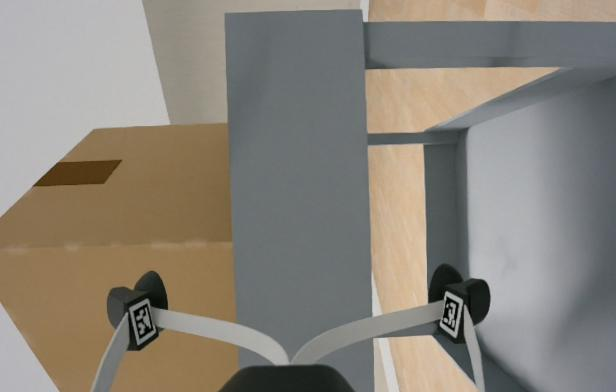

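>>> move(blocking=false, cameras=[], r1={"base":{"strafe_m":0.045},"joints":{"lift_m":0.655},"pace":"slow"})

>>> wait(seconds=3, cameras=[])

>>> move(blocking=false, cameras=[], r1={"joints":{"arm_m":0.262},"pace":"slow","contact_limits":{"arm_m":0.0}})

>>> wait(seconds=3, cameras=["r1_wrist_camera","r1_head_camera"])

Scene clock: 731.63 s.
move: r1 moving
r1.base_odometry: x=-1.122 y=+3.107 heading=-2.762
r1.turned_by_wheels: +0.000
r1.turned_by_imu: +0.000
r1.base_tilt: forward=-1.6 right=+1.3
r1.lidar_m: 0.66 1.94 1.60 1.03 0.78 0.75 0.83 1.22 1.19 1.29 1.90 0.69
r1.base_status: strafe_m moving
r1.joint_positions: lift_m=+0.654 arm_m=+0.200 wrist_yaw_rad=+0.001 wrist_pitch_rad=+0.002 wrist_roll_rad=+1.571 gripper_m=+0.140
r1.joint_status: lift_m moving
r1.measured_speeds: translate_m=+0.000 strafe_m=+0.057 rotate_rad=-0.002 lift_m=+0.000 arm_m=+0.000 wrist_yaw_rad=+0.000 wrist_pitch_rad=+0.000 wrist_roll_rad=+0.000
r1.motor_effort: lift_m=+26(26) arm_m=+5(5) wheel_0=-6(8) wheel_1=+7(7) wheel_2=+1(1)
r1.servo_current: wrist_yaw_rad=52(59) wrist_pitch_rad=46(52) wrist_roll_rad=46(65) gripper_m=39(46)
r1.contact_limits: arm_m 0.1
r1.hand_pose: x=+0.6593 y=-0.0871 z=+0.8320 quat_wxyz=(+0.707, +0.707, +0.001, +0.000) (m; r1's base frame)
r1.wrist_depth_mm: - - - 251 257 259 262 / - - - 252 - 1756 - / - 418 370 252 878 - - / 322 319 303 253 866 854 - / 290 293 293 253 254 842 - / 324 210 254 254 211 195 - / - 362 364 143 - - -
r2.base_odometry: x=-2.404 y=-1.781 heading=-1.396
r2.turned_by_wheels: +0.000
r2.turned_by_imu: +0.000
r2.base_tilt: forward=-0.7 right=+0.1
r2.lidar_m: 0.72 1.54 1.81 4.58 3.25 1.51 1.17 1.16 1.27 1.30 1.28 0.92
r2.base_status: not commanded
r2.joint_positions: lift_m=+0.900 arm_m=+0.310 wrist_yaw_rad=+0.023 wrist_pitch_rad=+0.002 wrist_roll_rad=+0.000 gripper_m=-0.029
r2.joint_status: not commanded
r2.measured_speeds: all 0
r2.motor_effort: lift_m=+20(21) arm_m=-7(8) wheel_0=+3(3) wheel_1=-2(2) wheel_2=+14(14)
r2.servo_current: wrist_yaw_rad=150(150) wrist_pitch_rad=39(46) wrist_roll_rad=52(52) gripper_m=91(91)
r2.contact_limits: arm_m 0.8; translate_m 0.8
r2.hand_pose: x=+0.7715 y=-0.0807 z=+1.0776 quat_wxyz=(+1.000, +0.000, +0.001, +0.012) (m; r2's base frame)
r2.wrist_depth_mm: - - 227 163 272 298 327 / - - 228 162 272 298 329 / - - 229 164 273 301 330 / - - 231 165 274 304 330 / 1182 1499 231 166 277 304 336 / - 1182 187 167 179 307 336 / - 223 229 - 282 314 342
pictures: none
No camera images: "cameras" was empty.

Scene clock: 732.67 s.
earlier move: r1 done
r1.base_odometry: x=-1.111 y=+3.079 heading=-2.762
r1.turned_by_wheels: +0.000
r1.turned_by_imu: +0.000
r1.base_tilt: forward=-1.6 right=+1.3
r1.lidar_m: 0.64 1.88 1.56 1.72 0.78 0.74 0.83 1.22 1.21 1.30 1.93 0.68
r1.base_status: done
r1.joint_positions: lift_m=+0.654 arm_m=+0.200 wrist_yaw_rad=+0.001 wrist_pitch_rad=+0.002 wrist_roll_rad=+1.571 gripper_m=+0.140
r1.joint_status: all done
r1.measured_speeds: all 0
r1.motor_effort: lift_m=+25(26) arm_m=+5(5) wheel_0=-3(8) wheel_1=+1(7) wheel_2=+0(2)
r1.servo_current: wrist_yaw_rad=39(59) wrist_pitch_rad=46(52) wrist_roll_rad=46(72) gripper_m=39(46)
r1.contact_limits: arm_m 0.1
r1.hand_pose: x=+0.6593 y=-0.0871 z=+0.8320 quat_wxyz=(+0.707, +0.707, +0.001, +0.000) (m; r1's base frame)
r1.wrist_depth_mm: - - - 251 - 1618 1205 / - - 415 252 - 1808 - / 353 347 306 252 866 - - / 290 293 290 252 866 866 - / 312 315 314 254 256 854 - / 355 209 254 255 211 194 - / - 389 389 142 - - -
r2.base_odometry: x=-2.404 y=-1.781 heading=-1.396
r2.turned_by_wheels: +0.000
r2.turned_by_imu: +0.000
r2.base_tilt: forward=-0.7 right=+0.0
r2.lidar_m: 0.70 1.54 1.80 4.59 3.23 1.51 1.19 1.15 1.26 1.32 1.26 0.91
r2.base_status: not commanded
r2.joint_positions: lift_m=+0.900 arm_m=+0.310 wrist_yaw_rad=+0.023 wrist_pitch_rad=+0.002 wrist_roll_rad=+0.000 gripper_m=-0.029
r2.joint_status: not commanded
r2.measured_speeds: all 0
r2.on_its_own: wrist_yaw_rad is at rest, and its servo_current (143 mA) is outside its rest range (0 to 104 mA)
r2.motor_effort: lift_m=+20(21) arm_m=-7(8) wheel_0=+3(3) wheel_1=-2(2) wheel_2=+15(15)
r2.servo_current: wrist_yaw_rad=143(150) wrist_pitch_rad=33(52) wrist_roll_rad=46(59) gripper_m=91(91)
r2.contact_limits: arm_m 0.8; translate_m 0.8
r2.hand_pose: x=+0.7715 y=-0.0807 z=+1.0776 quat_wxyz=(+1.000, +0.000, +0.001, +0.012) (m; r2's base frame)
r2.wrist_depth_mm: - - 226 163 270 298 330 / - - 228 162 271 301 329 / - - 228 164 273 300 330 / - - 230 165 274 303 334 / 1205 1499 231 166 276 304 336 / - 1205 187 167 179 307 338 / - 224 230 - 283 312 340
wait: 1.03 of 3 s (r1 has come to rest)
pictures: none
No camera images: "cameras" was empty.

Scene clock: 733.17 s.
move: r1 moving
r1.base_odometry: x=-1.111 y=+3.079 heading=-2.762
r1.turned_by_wheels: +0.000
r1.turned_by_imu: +0.000
r1.base_tilt: forward=-1.6 right=+1.3
r1.lidar_m: 0.65 1.92 1.57 1.70 0.77 0.73 0.80 1.22 1.22 1.28 1.93 0.69
r1.base_status: not commanded
r1.joint_positions: lift_m=+0.654 arm_m=+0.213 wrist_yaw_rad=+0.001 wrist_pitch_rad=+0.002 wrist_roll_rad=+1.571 gripper_m=+0.140
r1.joint_status: arm_m moving
r1.measured_speeds: translate_m=+0.000 strafe_m=+0.000 rotate_rad=+0.000 lift_m=+0.000 arm_m=+0.049 wrist_yaw_rad=+0.000 wrist_pitch_rad=+0.000 wrist_roll_rad=+0.000
r1.motor_effort: lift_m=+25(25) arm_m=+7(7) wheel_0=-3(4) wheel_1=+1(2) wheel_2=+0(0)
r1.servo_current: wrist_yaw_rad=65(65) wrist_pitch_rad=39(52) wrist_roll_rad=46(59) gripper_m=39(52)
r1.contact_limits: arm_m 0
r1.hand_pose: x=+0.6719 y=-0.0871 z=+0.8320 quat_wxyz=(+0.707, +0.707, +0.001, +0.000) (m; r1's base frame)
r1.wrist_depth_mm: - - - 239 - 1661 1205 / - - 402 240 - 1808 - / 336 332 294 241 842 - - / 277 281 273 242 854 842 - / 298 303 300 243 243 - - / 334 210 324 244 210 194 - / - 373 375 142 - - -
r2.base_odometry: x=-2.404 y=-1.781 heading=-1.396
r2.turned_by_wheels: +0.000
r2.turned_by_imu: +0.000
r2.base_tilt: forward=-0.7 right=+0.0
r2.lidar_m: 0.71 1.54 1.79 4.58 3.21 1.52 1.17 1.15 1.25 1.33 1.29 0.92
r2.base_status: not commanded
r2.joint_positions: lift_m=+0.900 arm_m=+0.310 wrist_yaw_rad=+0.023 wrist_pitch_rad=+0.002 wrist_roll_rad=+0.000 gripper_m=-0.029
r2.joint_status: not commanded
r2.measured_speeds: all 0
r2.motor_effort: lift_m=+20(21) arm_m=-7(8) wheel_0=+3(3) wheel_1=-2(2) wheel_2=+14(14)
r2.servo_current: wrist_yaw_rad=137(143) wrist_pitch_rad=39(46) wrist_roll_rad=52(52) gripper_m=91(91)
r2.contact_limits: arm_m 0.8; translate_m 0.8
r2.hand_pose: x=+0.7715 y=-0.0807 z=+1.0776 quat_wxyz=(+1.000, +0.000, +0.001, +0.012) (m; r2's base frame)
r2.wrist_depth_mm: - - 227 163 272 298 329 / - - 228 163 273 300 329 / - - 228 163 274 301 330 / - - 229 166 273 303 334 / 1205 1537 230 166 276 306 336 / - 1229 187 167 179 307 338 / - 222 229 - 283 312 340
pictures: none
No camera images: "cameras" was empty.

Scene clock: 734.53 s.
earlier move: r1 done
r1.base_odometry: x=-1.111 y=+3.079 heading=-2.762
r1.turned_by_wheels: +0.000
r1.turned_by_imu: +0.000
r1.base_tilt: forward=-1.6 right=+1.3
r1.lidar_m: 0.67 1.91 1.59 1.72 0.77 0.74 0.83 1.20 1.22 1.33 1.95 0.69
r1.base_status: not commanded
r1.joint_positions: lift_m=+0.654 arm_m=+0.262 wrist_yaw_rad=+0.001 wrist_pitch_rad=+0.002 wrist_roll_rad=+1.571 gripper_m=+0.140
r1.joint_status: all done
r1.measured_speeds: all 0
r1.motor_effort: lift_m=+25(25) arm_m=+5(8) wheel_0=-2(4) wheel_1=+1(2) wheel_2=+0(0)
r1.servo_current: wrist_yaw_rad=52(65) wrist_pitch_rad=46(52) wrist_roll_rad=33(59) gripper_m=39(52)
r1.contact_limits: arm_m 0
r1.hand_pose: x=+0.7213 y=-0.0871 z=+0.8320 quat_wxyz=(+0.707, +0.707, +0.001, +0.000) (m; r1's base frame)
r1.wrist_depth_mm: - - 189 189 190 1661 1229 / - 377 189 190 190 1708 - / 267 264 190 191 191 798 - / 224 226 220 191 192 788 - / 246 248 193 192 193 798 - / 272 210 192 193 190 195 - / 304 306 307 151 195 - -
r2.base_odometry: x=-2.404 y=-1.781 heading=-1.396
r2.turned_by_wheels: +0.000
r2.turned_by_imu: +0.000
r2.base_tilt: forward=-0.7 right=+0.0
r2.lidar_m: 0.70 1.55 1.79 4.58 3.22 1.51 1.15 1.15 1.25 1.30 1.28 0.87
r2.base_status: not commanded
r2.joint_positions: lift_m=+0.900 arm_m=+0.310 wrist_yaw_rad=+0.023 wrist_pitch_rad=+0.002 wrist_roll_rad=+0.000 gripper_m=-0.029
r2.joint_status: not commanded
r2.measured_speeds: all 0
r2.on_its_own: wrist_yaw_rad is at rest, and its servo_current (143 mA) is outside its rest range (0 to 104 mA)
r2.motor_effort: lift_m=+20(21) arm_m=-7(8) wheel_0=+3(3) wheel_1=-2(2) wheel_2=+14(14)
r2.servo_current: wrist_yaw_rad=143(150) wrist_pitch_rad=39(52) wrist_roll_rad=59(59) gripper_m=91(91)
r2.contact_limits: arm_m 0.8; translate_m 0.8
r2.hand_pose: x=+0.7715 y=-0.0807 z=+1.0776 quat_wxyz=(+1.000, +0.000, +0.001, +0.012) (m; r2's base frame)
r2.wrist_depth_mm: - - 227 163 272 300 329 / - - 228 163 272 300 329 / - - 229 163 273 300 330 / - - 230 165 274 303 332 / 1182 1537 231 166 274 304 334 / - 1205 187 167 179 309 338 / - 222 229 - 285 315 340
wait: 1.37 of 3 s (r1 has come to rest)
pictures: r1_head_camera, r1_wrist_camera
Images, in order (width x height): r1_head_camera 420x560, r1_wrist_camera 616x392.

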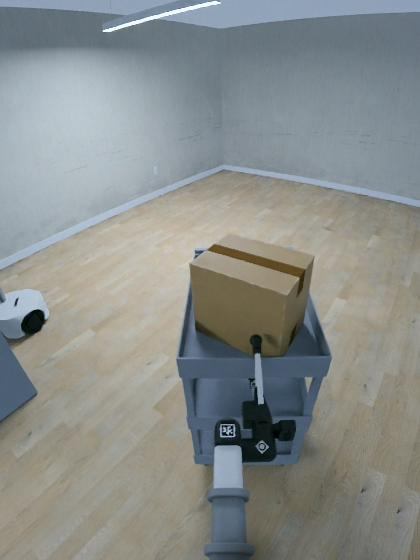

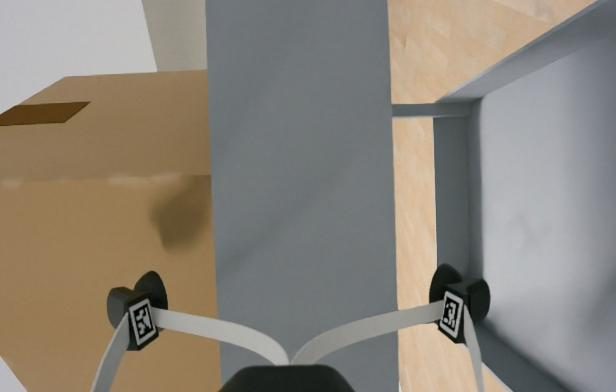

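>>> move(blocking=false, cameras=[], r1={"joints":{"gripper_m":0.025}})

>>> wait(seconds=3, cameras=["r1_wrist_camera"])

Scene clock: 738.63 s.
move: r1 moving
r1.base_odometry: x=-1.111 y=+3.079 heading=-2.762
r1.turned_by_wheels: +0.000
r1.turned_by_imu: +0.000
r1.base_tilt: forward=-1.6 right=+1.3
r1.lidar_m: 0.67 1.91 1.59 1.71 0.78 0.76 0.80 1.23 1.22 1.32 1.93 0.67
r1.base_status: not commanded
r1.joint_positions: lift_m=+0.654 arm_m=+0.262 wrist_yaw_rad=+0.001 wrist_pitch_rad=+0.002 wrist_roll_rad=+1.571 gripper_m=+0.129
r1.joint_status: gripper_m moving
r1.measured_speeds: all 0
r1.motor_effort: lift_m=+25(25) arm_m=+5(5) wheel_0=-4(4) wheel_1=+1(2) wheel_2=+0(0)
r1.servo_current: wrist_yaw_rad=33(52) wrist_pitch_rad=39(46) wrist_roll_rad=52(59) gripper_m=65(78)
r1.contact_limits: arm_m 0
r1.hand_pose: x=+0.7213 y=-0.0871 z=+0.8320 quat_wxyz=(+0.707, +0.707, +0.001, +0.000) (m; r1's base frame)
r1.wrist_depth_mm: - - 189 189 190 1708 1205 / - 377 189 190 191 1808 - / 270 263 190 190 191 798 - / 224 225 221 191 193 788 - / 245 248 191 191 193 798 - / 274 210 191 193 193 196 - / 303 304 307 150 194 - -
r2.base_odometry: x=-2.404 y=-1.781 heading=-1.396
r2.turned_by_wheels: +0.000
r2.turned_by_imu: +0.000
r2.base_tilt: forward=-0.6 right=+0.1
r2.lidar_m: 0.70 1.55 1.81 4.59 3.25 1.51 1.18 1.15 1.27 1.29 1.28 0.92
r2.base_status: not commanded
r2.joint_positions: lift_m=+0.900 arm_m=+0.310 wrist_yaw_rad=+0.023 wrist_pitch_rad=+0.002 wrist_roll_rad=+0.000 gripper_m=-0.029
r2.joint_status: not commanded
r2.measured_speeds: all 0
r2.motor_effort: lift_m=+20(21) arm_m=-8(8) wheel_0=+3(3) wheel_1=-2(2) wheel_2=+14(14)
r2.servo_current: wrist_yaw_rad=150(156) wrist_pitch_rad=39(46) wrist_roll_rad=46(65) gripper_m=91(91)
r2.contact_limits: arm_m 0.8; translate_m 0.8
r2.hand_pose: x=+0.7715 y=-0.0807 z=+1.0776 quat_wxyz=(+1.000, +0.000, +0.001, +0.012) (m; r2's base frame)
r2.wrist_depth_mm: - - 227 163 268 297 330 / - - 227 163 273 300 329 / - - 229 164 274 301 332 / - - 229 165 274 301 332 / 1160 1499 231 166 276 303 334 / - 1205 187 167 179 306 336 / - 222 229 - 283 314 342
pictures: none
No camera images: "cameras" was empty.

Scene clock: 740.23 s.
earlier move: r1 done
r1.base_odometry: x=-1.111 y=+3.079 heading=-2.762
r1.turned_by_wheels: +0.000
r1.turned_by_imu: +0.000
r1.base_tilt: forward=-1.6 right=+1.3
r1.lidar_m: 0.65 1.90 1.58 1.71 0.77 0.74 0.82 1.22 1.23 1.32 1.92 0.69
r1.base_status: not commanded
r1.joint_positions: lift_m=+0.654 arm_m=+0.262 wrist_yaw_rad=+0.001 wrist_pitch_rad=+0.008 wrist_roll_rad=+1.571 gripper_m=+0.026
r1.joint_status: all done
r1.measured_speeds: all 0
r1.motor_effort: lift_m=+25(25) arm_m=-4(5) wheel_0=-1(4) wheel_1=+1(2) wheel_2=+0(0)
r1.servo_current: wrist_yaw_rad=46(78) wrist_pitch_rad=52(59) wrist_roll_rad=26(72) gripper_m=85(221)
r1.contact_limits: arm_m 0
r1.hand_pose: x=+0.7214 y=-0.0871 z=+0.8304 quat_wxyz=(+0.707, +0.707, +0.003, -0.002) (m; r1's base frame)
r1.wrist_depth_mm: - - 179 180 - 1576 - / 359 349 180 180 - 1756 - / 250 247 180 181 183 809 - / 213 216 181 182 184 - - / 234 237 181 183 185 - - / 260 258 183 184 184 - - / 287 177 183 184 186 603 -
r2.base_odometry: x=-2.404 y=-1.781 heading=-1.396
r2.turned_by_wheels: +0.000
r2.turned_by_imu: +0.000
r2.base_tilt: forward=-0.6 right=+0.1
r2.lidar_m: 0.71 1.54 1.89 4.61 3.26 1.51 1.19 1.14 1.27 1.32 1.28 0.90
r2.base_status: not commanded
r2.joint_positions: lift_m=+0.900 arm_m=+0.310 wrist_yaw_rad=+0.023 wrist_pitch_rad=+0.002 wrist_roll_rad=+0.000 gripper_m=-0.029
r2.joint_status: not commanded
r2.measured_speeds: all 0
r2.on_its_own: wrist_yaw_rad is at rest, and its servo_current (156 mA) is outside its rest range (0 to 104 mA)
r2.motor_effort: lift_m=+20(21) arm_m=-7(8) wheel_0=+3(3) wheel_1=-2(2) wheel_2=+14(14)
r2.servo_current: wrist_yaw_rad=156(156) wrist_pitch_rad=33(46) wrist_roll_rad=46(65) gripper_m=78(91)
r2.contact_limits: arm_m 0.8; translate_m 0.8
r2.hand_pose: x=+0.7715 y=-0.0807 z=+1.0776 quat_wxyz=(+1.000, +0.000, +0.001, +0.012) (m; r2's base frame)
r2.wrist_depth_mm: - - 225 163 271 300 329 / - - 228 163 273 300 329 / - - 229 163 274 300 330 / - - 229 165 274 303 330 / 1182 1430 230 166 276 304 334 / - 1205 187 167 179 309 338 / - 153 230 - 282 315 340
wait: 1.60 of 3 s (r1 has come to rest)
pictures: r1_wrist_camera
Images, in order (width x height): r1_wrist_camera 616x392.

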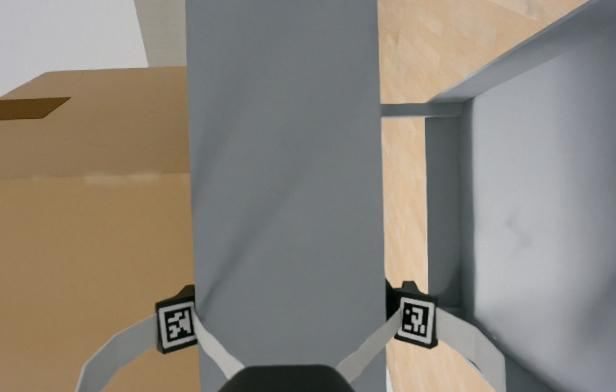

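>>> move(blocking=false, cameras=[], r1={"base":{"translate_m":0.2,"strafe_m":0.287},"pace":"slow","contact_limits":{"translate_m":0.6}})

>>> wait(seconds=6, cameras=[])

>>> move(blocking=false, cameras=[], r1={"base":{"rotate_rad":-0.2},"pace":"slow","contact_limits":{"rotate_rad":0.6}})

>>> wait(seconds=3, cameras=["r1_head_camera"])

Scene clock: 757.77 s.
move: r1 moving
r1.base_odometry: x=-1.114 y=+3.067 heading=-2.762
r1.turned_by_wheels: +0.000
r1.turned_by_imu: +0.000
r1.base_tilt: forward=-1.6 right=+1.3
r1.lidar_m: 0.63 1.90 1.56 1.69 0.78 0.75 0.81 1.22 1.22 1.33 1.97 0.68
r1.base_status: translate_m moving; strafe_m moving
r1.joint_positions: lift_m=+0.654 arm_m=+0.262 wrist_yaw_rad=+0.001 wrist_pitch_rad=+0.008 wrist_roll_rad=+1.571 gripper_m=+0.026
r1.joint_status: not commanded
r1.measured_speeds: translate_m=+0.028 strafe_m=+0.040 rotate_rad=-0.001 lift_m=+0.000 arm_m=+0.000 wrist_yaw_rad=+0.000 wrist_pitch_rad=+0.000 wrist_roll_rad=+0.000
r1.motor_effort: lift_m=+25(25) arm_m=-4(4) wheel_0=-4(5) wheel_1=+7(7) wheel_2=-5(6)
r1.servo_current: wrist_yaw_rad=59(59) wrist_pitch_rad=52(52) wrist_roll_rad=52(72) gripper_m=72(85)
r1.contact_limits: arm_m 0; translate_m 0.6
r1.hand_pose: x=+0.7214 y=-0.0871 z=+0.8304 quat_wxyz=(+0.707, +0.707, +0.003, -0.002) (m; r1's base frame)
r1.wrist_depth_mm: - - 182 183 - 1618 1098 / - 375 182 183 - 1708 - / 257 255 182 183 185 - - / 214 216 183 182 185 - - / 233 236 182 183 185 - - / 257 256 182 183 184 - - / 283 177 181 183 184 661 -
r2.base_odometry: x=-2.404 y=-1.781 heading=-1.396
r2.turned_by_wheels: +0.000
r2.turned_by_imu: +0.000
r2.base_tilt: forward=-0.6 right=+0.1
r2.lidar_m: 0.72 1.52 1.89 4.59 3.24 1.49 1.20 1.15 1.27 1.30 1.28 0.91
r2.base_status: not commanded
r2.joint_positions: lift_m=+0.900 arm_m=+0.310 wrist_yaw_rad=+0.023 wrist_pitch_rad=+0.002 wrist_roll_rad=+0.000 gripper_m=-0.029
r2.joint_status: not commanded
r2.measured_speeds: all 0
r2.motor_effort: lift_m=+20(20) arm_m=-7(8) wheel_0=+3(3) wheel_1=-2(2) wheel_2=+14(14)
r2.servo_current: wrist_yaw_rad=143(150) wrist_pitch_rad=39(46) wrist_roll_rad=46(52) gripper_m=85(91)
r2.contact_limits: arm_m 0.8; translate_m 0.8
r2.hand_pose: x=+0.7715 y=-0.0807 z=+1.0776 quat_wxyz=(+1.000, +0.000, +0.001, +0.012) (m; r2's base frame)
r2.wrist_depth_mm: - - 226 163 271 298 329 / - - 227 163 272 300 330 / - - 229 164 273 300 330 / - - 229 166 273 301 332 / 1182 1430 231 166 274 304 334 / - 1205 187 167 179 307 338 / - 144 230 - 282 314 343
pictures: none
No camera images: "cameras" was empty.

Scene clock: 762.03 s.
earlier move: r1 done
r1.base_odometry: x=-1.191 y=+2.738 heading=-2.762
r1.turned_by_wheels: +0.000
r1.turned_by_imu: +0.001
r1.base_tilt: forward=-1.6 right=+1.3
r1.lidar_m: 0.66 1.26 1.22 1.34 0.76 0.73 0.81 1.22 1.58 1.68 2.51 0.63
r1.base_status: done
r1.joint_positions: lift_m=+0.654 arm_m=+0.262 wrist_yaw_rad=-0.004 wrist_pitch_rad=+0.008 wrist_roll_rad=+1.571 gripper_m=+0.026
r1.joint_status: not commanded
r1.measured_speeds: all 0
r1.motor_effort: lift_m=+25(25) arm_m=+4(4) wheel_0=-3(11) wheel_1=+4(9) wheel_2=-3(12)
r1.servo_current: wrist_yaw_rad=46(78) wrist_pitch_rad=59(65) wrist_roll_rad=52(72) gripper_m=72(85)
r1.contact_limits: arm_m 0; translate_m 0.6
r1.hand_pose: x=+0.7209 y=-0.0885 z=+0.8304 quat_wxyz=(+0.707, +0.707, +0.002, -0.004) (m; r1's base frame)
r1.wrist_depth_mm: 255 249 136 136 138 - - / 217 220 143 144 145 - - / 190 190 150 152 - 750 - / 201 204 158 159 160 - - / 244 248 168 168 170 - - / 315 300 179 179 180 172 - / - 176 186 186 174 1661 -
r2.base_odometry: x=-2.404 y=-1.781 heading=-1.396
r2.turned_by_wheels: +0.000
r2.turned_by_imu: +0.001
r2.base_tilt: forward=-0.7 right=+0.1
r2.lidar_m: 0.72 1.42 1.45 4.59 3.23 1.50 1.18 1.14 1.25 1.32 1.29 0.91
r2.base_status: not commanded
r2.joint_positions: lift_m=+0.900 arm_m=+0.310 wrist_yaw_rad=+0.023 wrist_pitch_rad=+0.002 wrist_roll_rad=+0.000 gripper_m=-0.029
r2.joint_status: not commanded
r2.measured_speeds: all 0
r2.on_its_own: wrist_yaw_rad is at rest, and its servo_current (137 mA) is outside its rest range (0 to 104 mA)
r2.motor_effort: lift_m=+20(21) arm_m=-7(8) wheel_0=+3(3) wheel_1=-2(2) wheel_2=+14(14)
r2.servo_current: wrist_yaw_rad=137(156) wrist_pitch_rad=39(52) wrist_roll_rad=52(65) gripper_m=91(98)
r2.contact_limits: arm_m 0.8; translate_m 0.8
r2.hand_pose: x=+0.7715 y=-0.0807 z=+1.0776 quat_wxyz=(+1.000, +0.000, +0.001, +0.012) (m; r2's base frame)
r2.wrist_depth_mm: - - 226 163 271 300 327 / - - 227 163 272 301 330 / - - 229 163 273 301 332 / - - 229 165 274 304 332 / - 1160 230 166 274 306 334 / - - 187 166 179 307 338 / - - 230 - 282 314 340
wait: 4.27 of 6 s (r1 has come to rest)
pictures: none
No camera images: "cameras" was empty.

Scene clock: 762.53 s.
move: r1 moving
r1.base_odometry: x=-1.190 y=+2.738 heading=-2.883
r1.turned_by_wheels: -0.121
r1.turned_by_imu: -0.121
r1.base_tilt: forward=-1.6 right=+1.2
r1.lidar_m: 0.65 1.89 1.24 1.28 0.79 0.73 0.78 1.06 1.55 1.64 2.18 0.66
r1.base_status: rotate_rad moving
r1.joint_positions: lift_m=+0.654 arm_m=+0.262 wrist_yaw_rad=+0.008 wrist_pitch_rad=+0.008 wrist_roll_rad=+1.571 gripper_m=+0.026
r1.joint_status: not commanded
r1.measured_speeds: translate_m=+0.000 strafe_m=+0.000 rotate_rad=-0.423 lift_m=+0.000 arm_m=+0.000 wrist_yaw_rad=+0.000 wrist_pitch_rad=+0.000 wrist_roll_rad=+0.000
r1.motor_effort: lift_m=+25(25) arm_m=+5(5) wheel_0=+19(20) wheel_1=+8(12) wheel_2=+11(14)
r1.servo_current: wrist_yaw_rad=72(72) wrist_pitch_rad=52(59) wrist_roll_rad=52(65) gripper_m=65(78)
r1.contact_limits: arm_m 0; rotate_rad 0.6
r1.hand_pose: x=+0.7219 y=-0.0851 z=+0.8304 quat_wxyz=(+0.707, +0.707, +0.006, +0.000) (m; r1's base frame)
r1.wrist_depth_mm: 349 330 148 149 - - - / 274 273 152 154 156 741 - / 228 226 158 160 160 759 - / 198 198 164 165 167 - - / 220 224 169 171 173 - - / 263 256 177 178 180 - - / 314 175 182 182 179 1756 -
r2.base_odometry: x=-2.404 y=-1.781 heading=-1.396
r2.turned_by_wheels: +0.000
r2.turned_by_imu: +0.000
r2.base_tilt: forward=-0.7 right=+0.0
r2.lidar_m: 0.71 1.44 1.46 4.60 3.22 1.52 1.18 1.16 1.25 1.32 1.29 0.90
r2.base_status: not commanded
r2.joint_positions: lift_m=+0.900 arm_m=+0.310 wrist_yaw_rad=+0.023 wrist_pitch_rad=+0.002 wrist_roll_rad=+0.000 gripper_m=-0.029
r2.joint_status: not commanded
r2.measured_speeds: all 0
r2.motor_effort: lift_m=+20(21) arm_m=-8(8) wheel_0=+3(3) wheel_1=-2(2) wheel_2=+14(14)
r2.servo_current: wrist_yaw_rad=143(150) wrist_pitch_rad=39(46) wrist_roll_rad=52(59) gripper_m=85(91)
r2.contact_limits: arm_m 0.8; translate_m 0.8
r2.hand_pose: x=+0.7715 y=-0.0807 z=+1.0776 quat_wxyz=(+1.000, +0.000, +0.001, +0.012) (m; r2's base frame)
r2.wrist_depth_mm: - - 227 164 271 297 327 / - - 228 162 272 300 330 / - - 229 163 273 300 329 / - - 229 165 273 301 334 / - 1160 230 166 274 304 334 / 1138 - 187 167 179 307 338 / - - 230 - 282 312 340
pictures: none
No camera images: "cameras" was empty.

Scene clock: 763.20 s.
earlier move: r1 done
r1.base_odometry: x=-1.191 y=+2.738 heading=-2.962
r1.turned_by_wheels: -0.079
r1.turned_by_imu: -0.079
r1.base_tilt: forward=-1.6 right=+1.3
r1.lidar_m: 0.65 3.39 1.24 1.25 3.99 0.75 0.77 0.99 1.57 1.58 2.04 0.70
r1.base_status: done
r1.joint_positions: lift_m=+0.654 arm_m=+0.262 wrist_yaw_rad=+0.003 wrist_pitch_rad=+0.008 wrist_roll_rad=+1.571 gripper_m=+0.026
r1.joint_status: not commanded
r1.measured_speeds: all 0
r1.motor_effort: lift_m=+25(25) arm_m=-4(5) wheel_0=+2(20) wheel_1=+1(12) wheel_2=+2(14)
r1.servo_current: wrist_yaw_rad=59(78) wrist_pitch_rad=52(59) wrist_roll_rad=33(65) gripper_m=72(78)
r1.contact_limits: arm_m 0; rotate_rad 0.6
r1.hand_pose: x=+0.7215 y=-0.0866 z=+0.8304 quat_wxyz=(+0.707, +0.707, +0.004, -0.002) (m; r1's base frame)
r1.wrist_depth_mm: - - 187 187 - 1576 1138 / - - 186 188 - 1661 - / 290 291 186 187 188 - - / 217 218 184 187 187 - - / 227 231 184 186 187 - - / 250 248 183 185 185 - - / 276 267 182 183 173 621 -
r2.base_odometry: x=-2.404 y=-1.781 heading=-1.396
r2.turned_by_wheels: +0.000
r2.turned_by_imu: +0.000
r2.base_tilt: forward=-0.7 right=+0.0
r2.lidar_m: 0.72 1.47 1.45 4.59 3.25 1.53 1.19 1.16 1.25 1.29 1.28 0.91
r2.base_status: not commanded
r2.joint_positions: lift_m=+0.900 arm_m=+0.310 wrist_yaw_rad=+0.023 wrist_pitch_rad=+0.002 wrist_roll_rad=+0.000 gripper_m=-0.029
r2.joint_status: not commanded
r2.measured_speeds: all 0
r2.on_its_own: wrist_yaw_rad is at rest, and its servo_current (137 mA) is outside its rest range (0 to 104 mA)
r2.motor_effort: lift_m=+20(21) arm_m=-8(8) wheel_0=+3(3) wheel_1=-2(2) wheel_2=+14(14)
r2.servo_current: wrist_yaw_rad=137(150) wrist_pitch_rad=39(46) wrist_roll_rad=39(59) gripper_m=91(98)
r2.contact_limits: arm_m 0.8; translate_m 0.8
r2.hand_pose: x=+0.7715 y=-0.0807 z=+1.0776 quat_wxyz=(+1.000, +0.000, +0.001, +0.012) (m; r2's base frame)
r2.wrist_depth_mm: - - 227 164 271 298 329 / - - 228 163 272 301 327 / - - 229 164 272 300 330 / - - 229 165 273 303 332 / - 1205 231 166 277 306 336 / - - 187 167 179 307 336 / - - 229 - 285 314 340
wait: 0.67 of 3 s (r1 has come to rest)
pictures: r1_head_camera
Images, in order (width x height): r1_head_camera 420x560.

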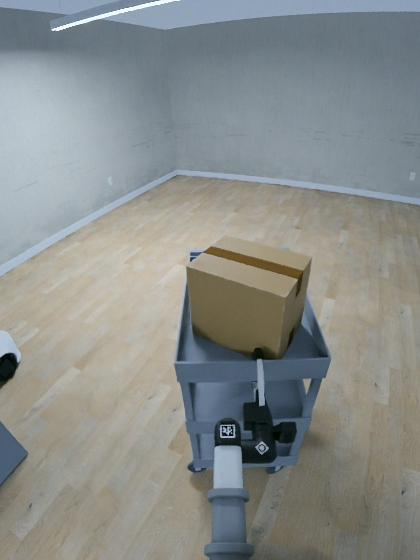

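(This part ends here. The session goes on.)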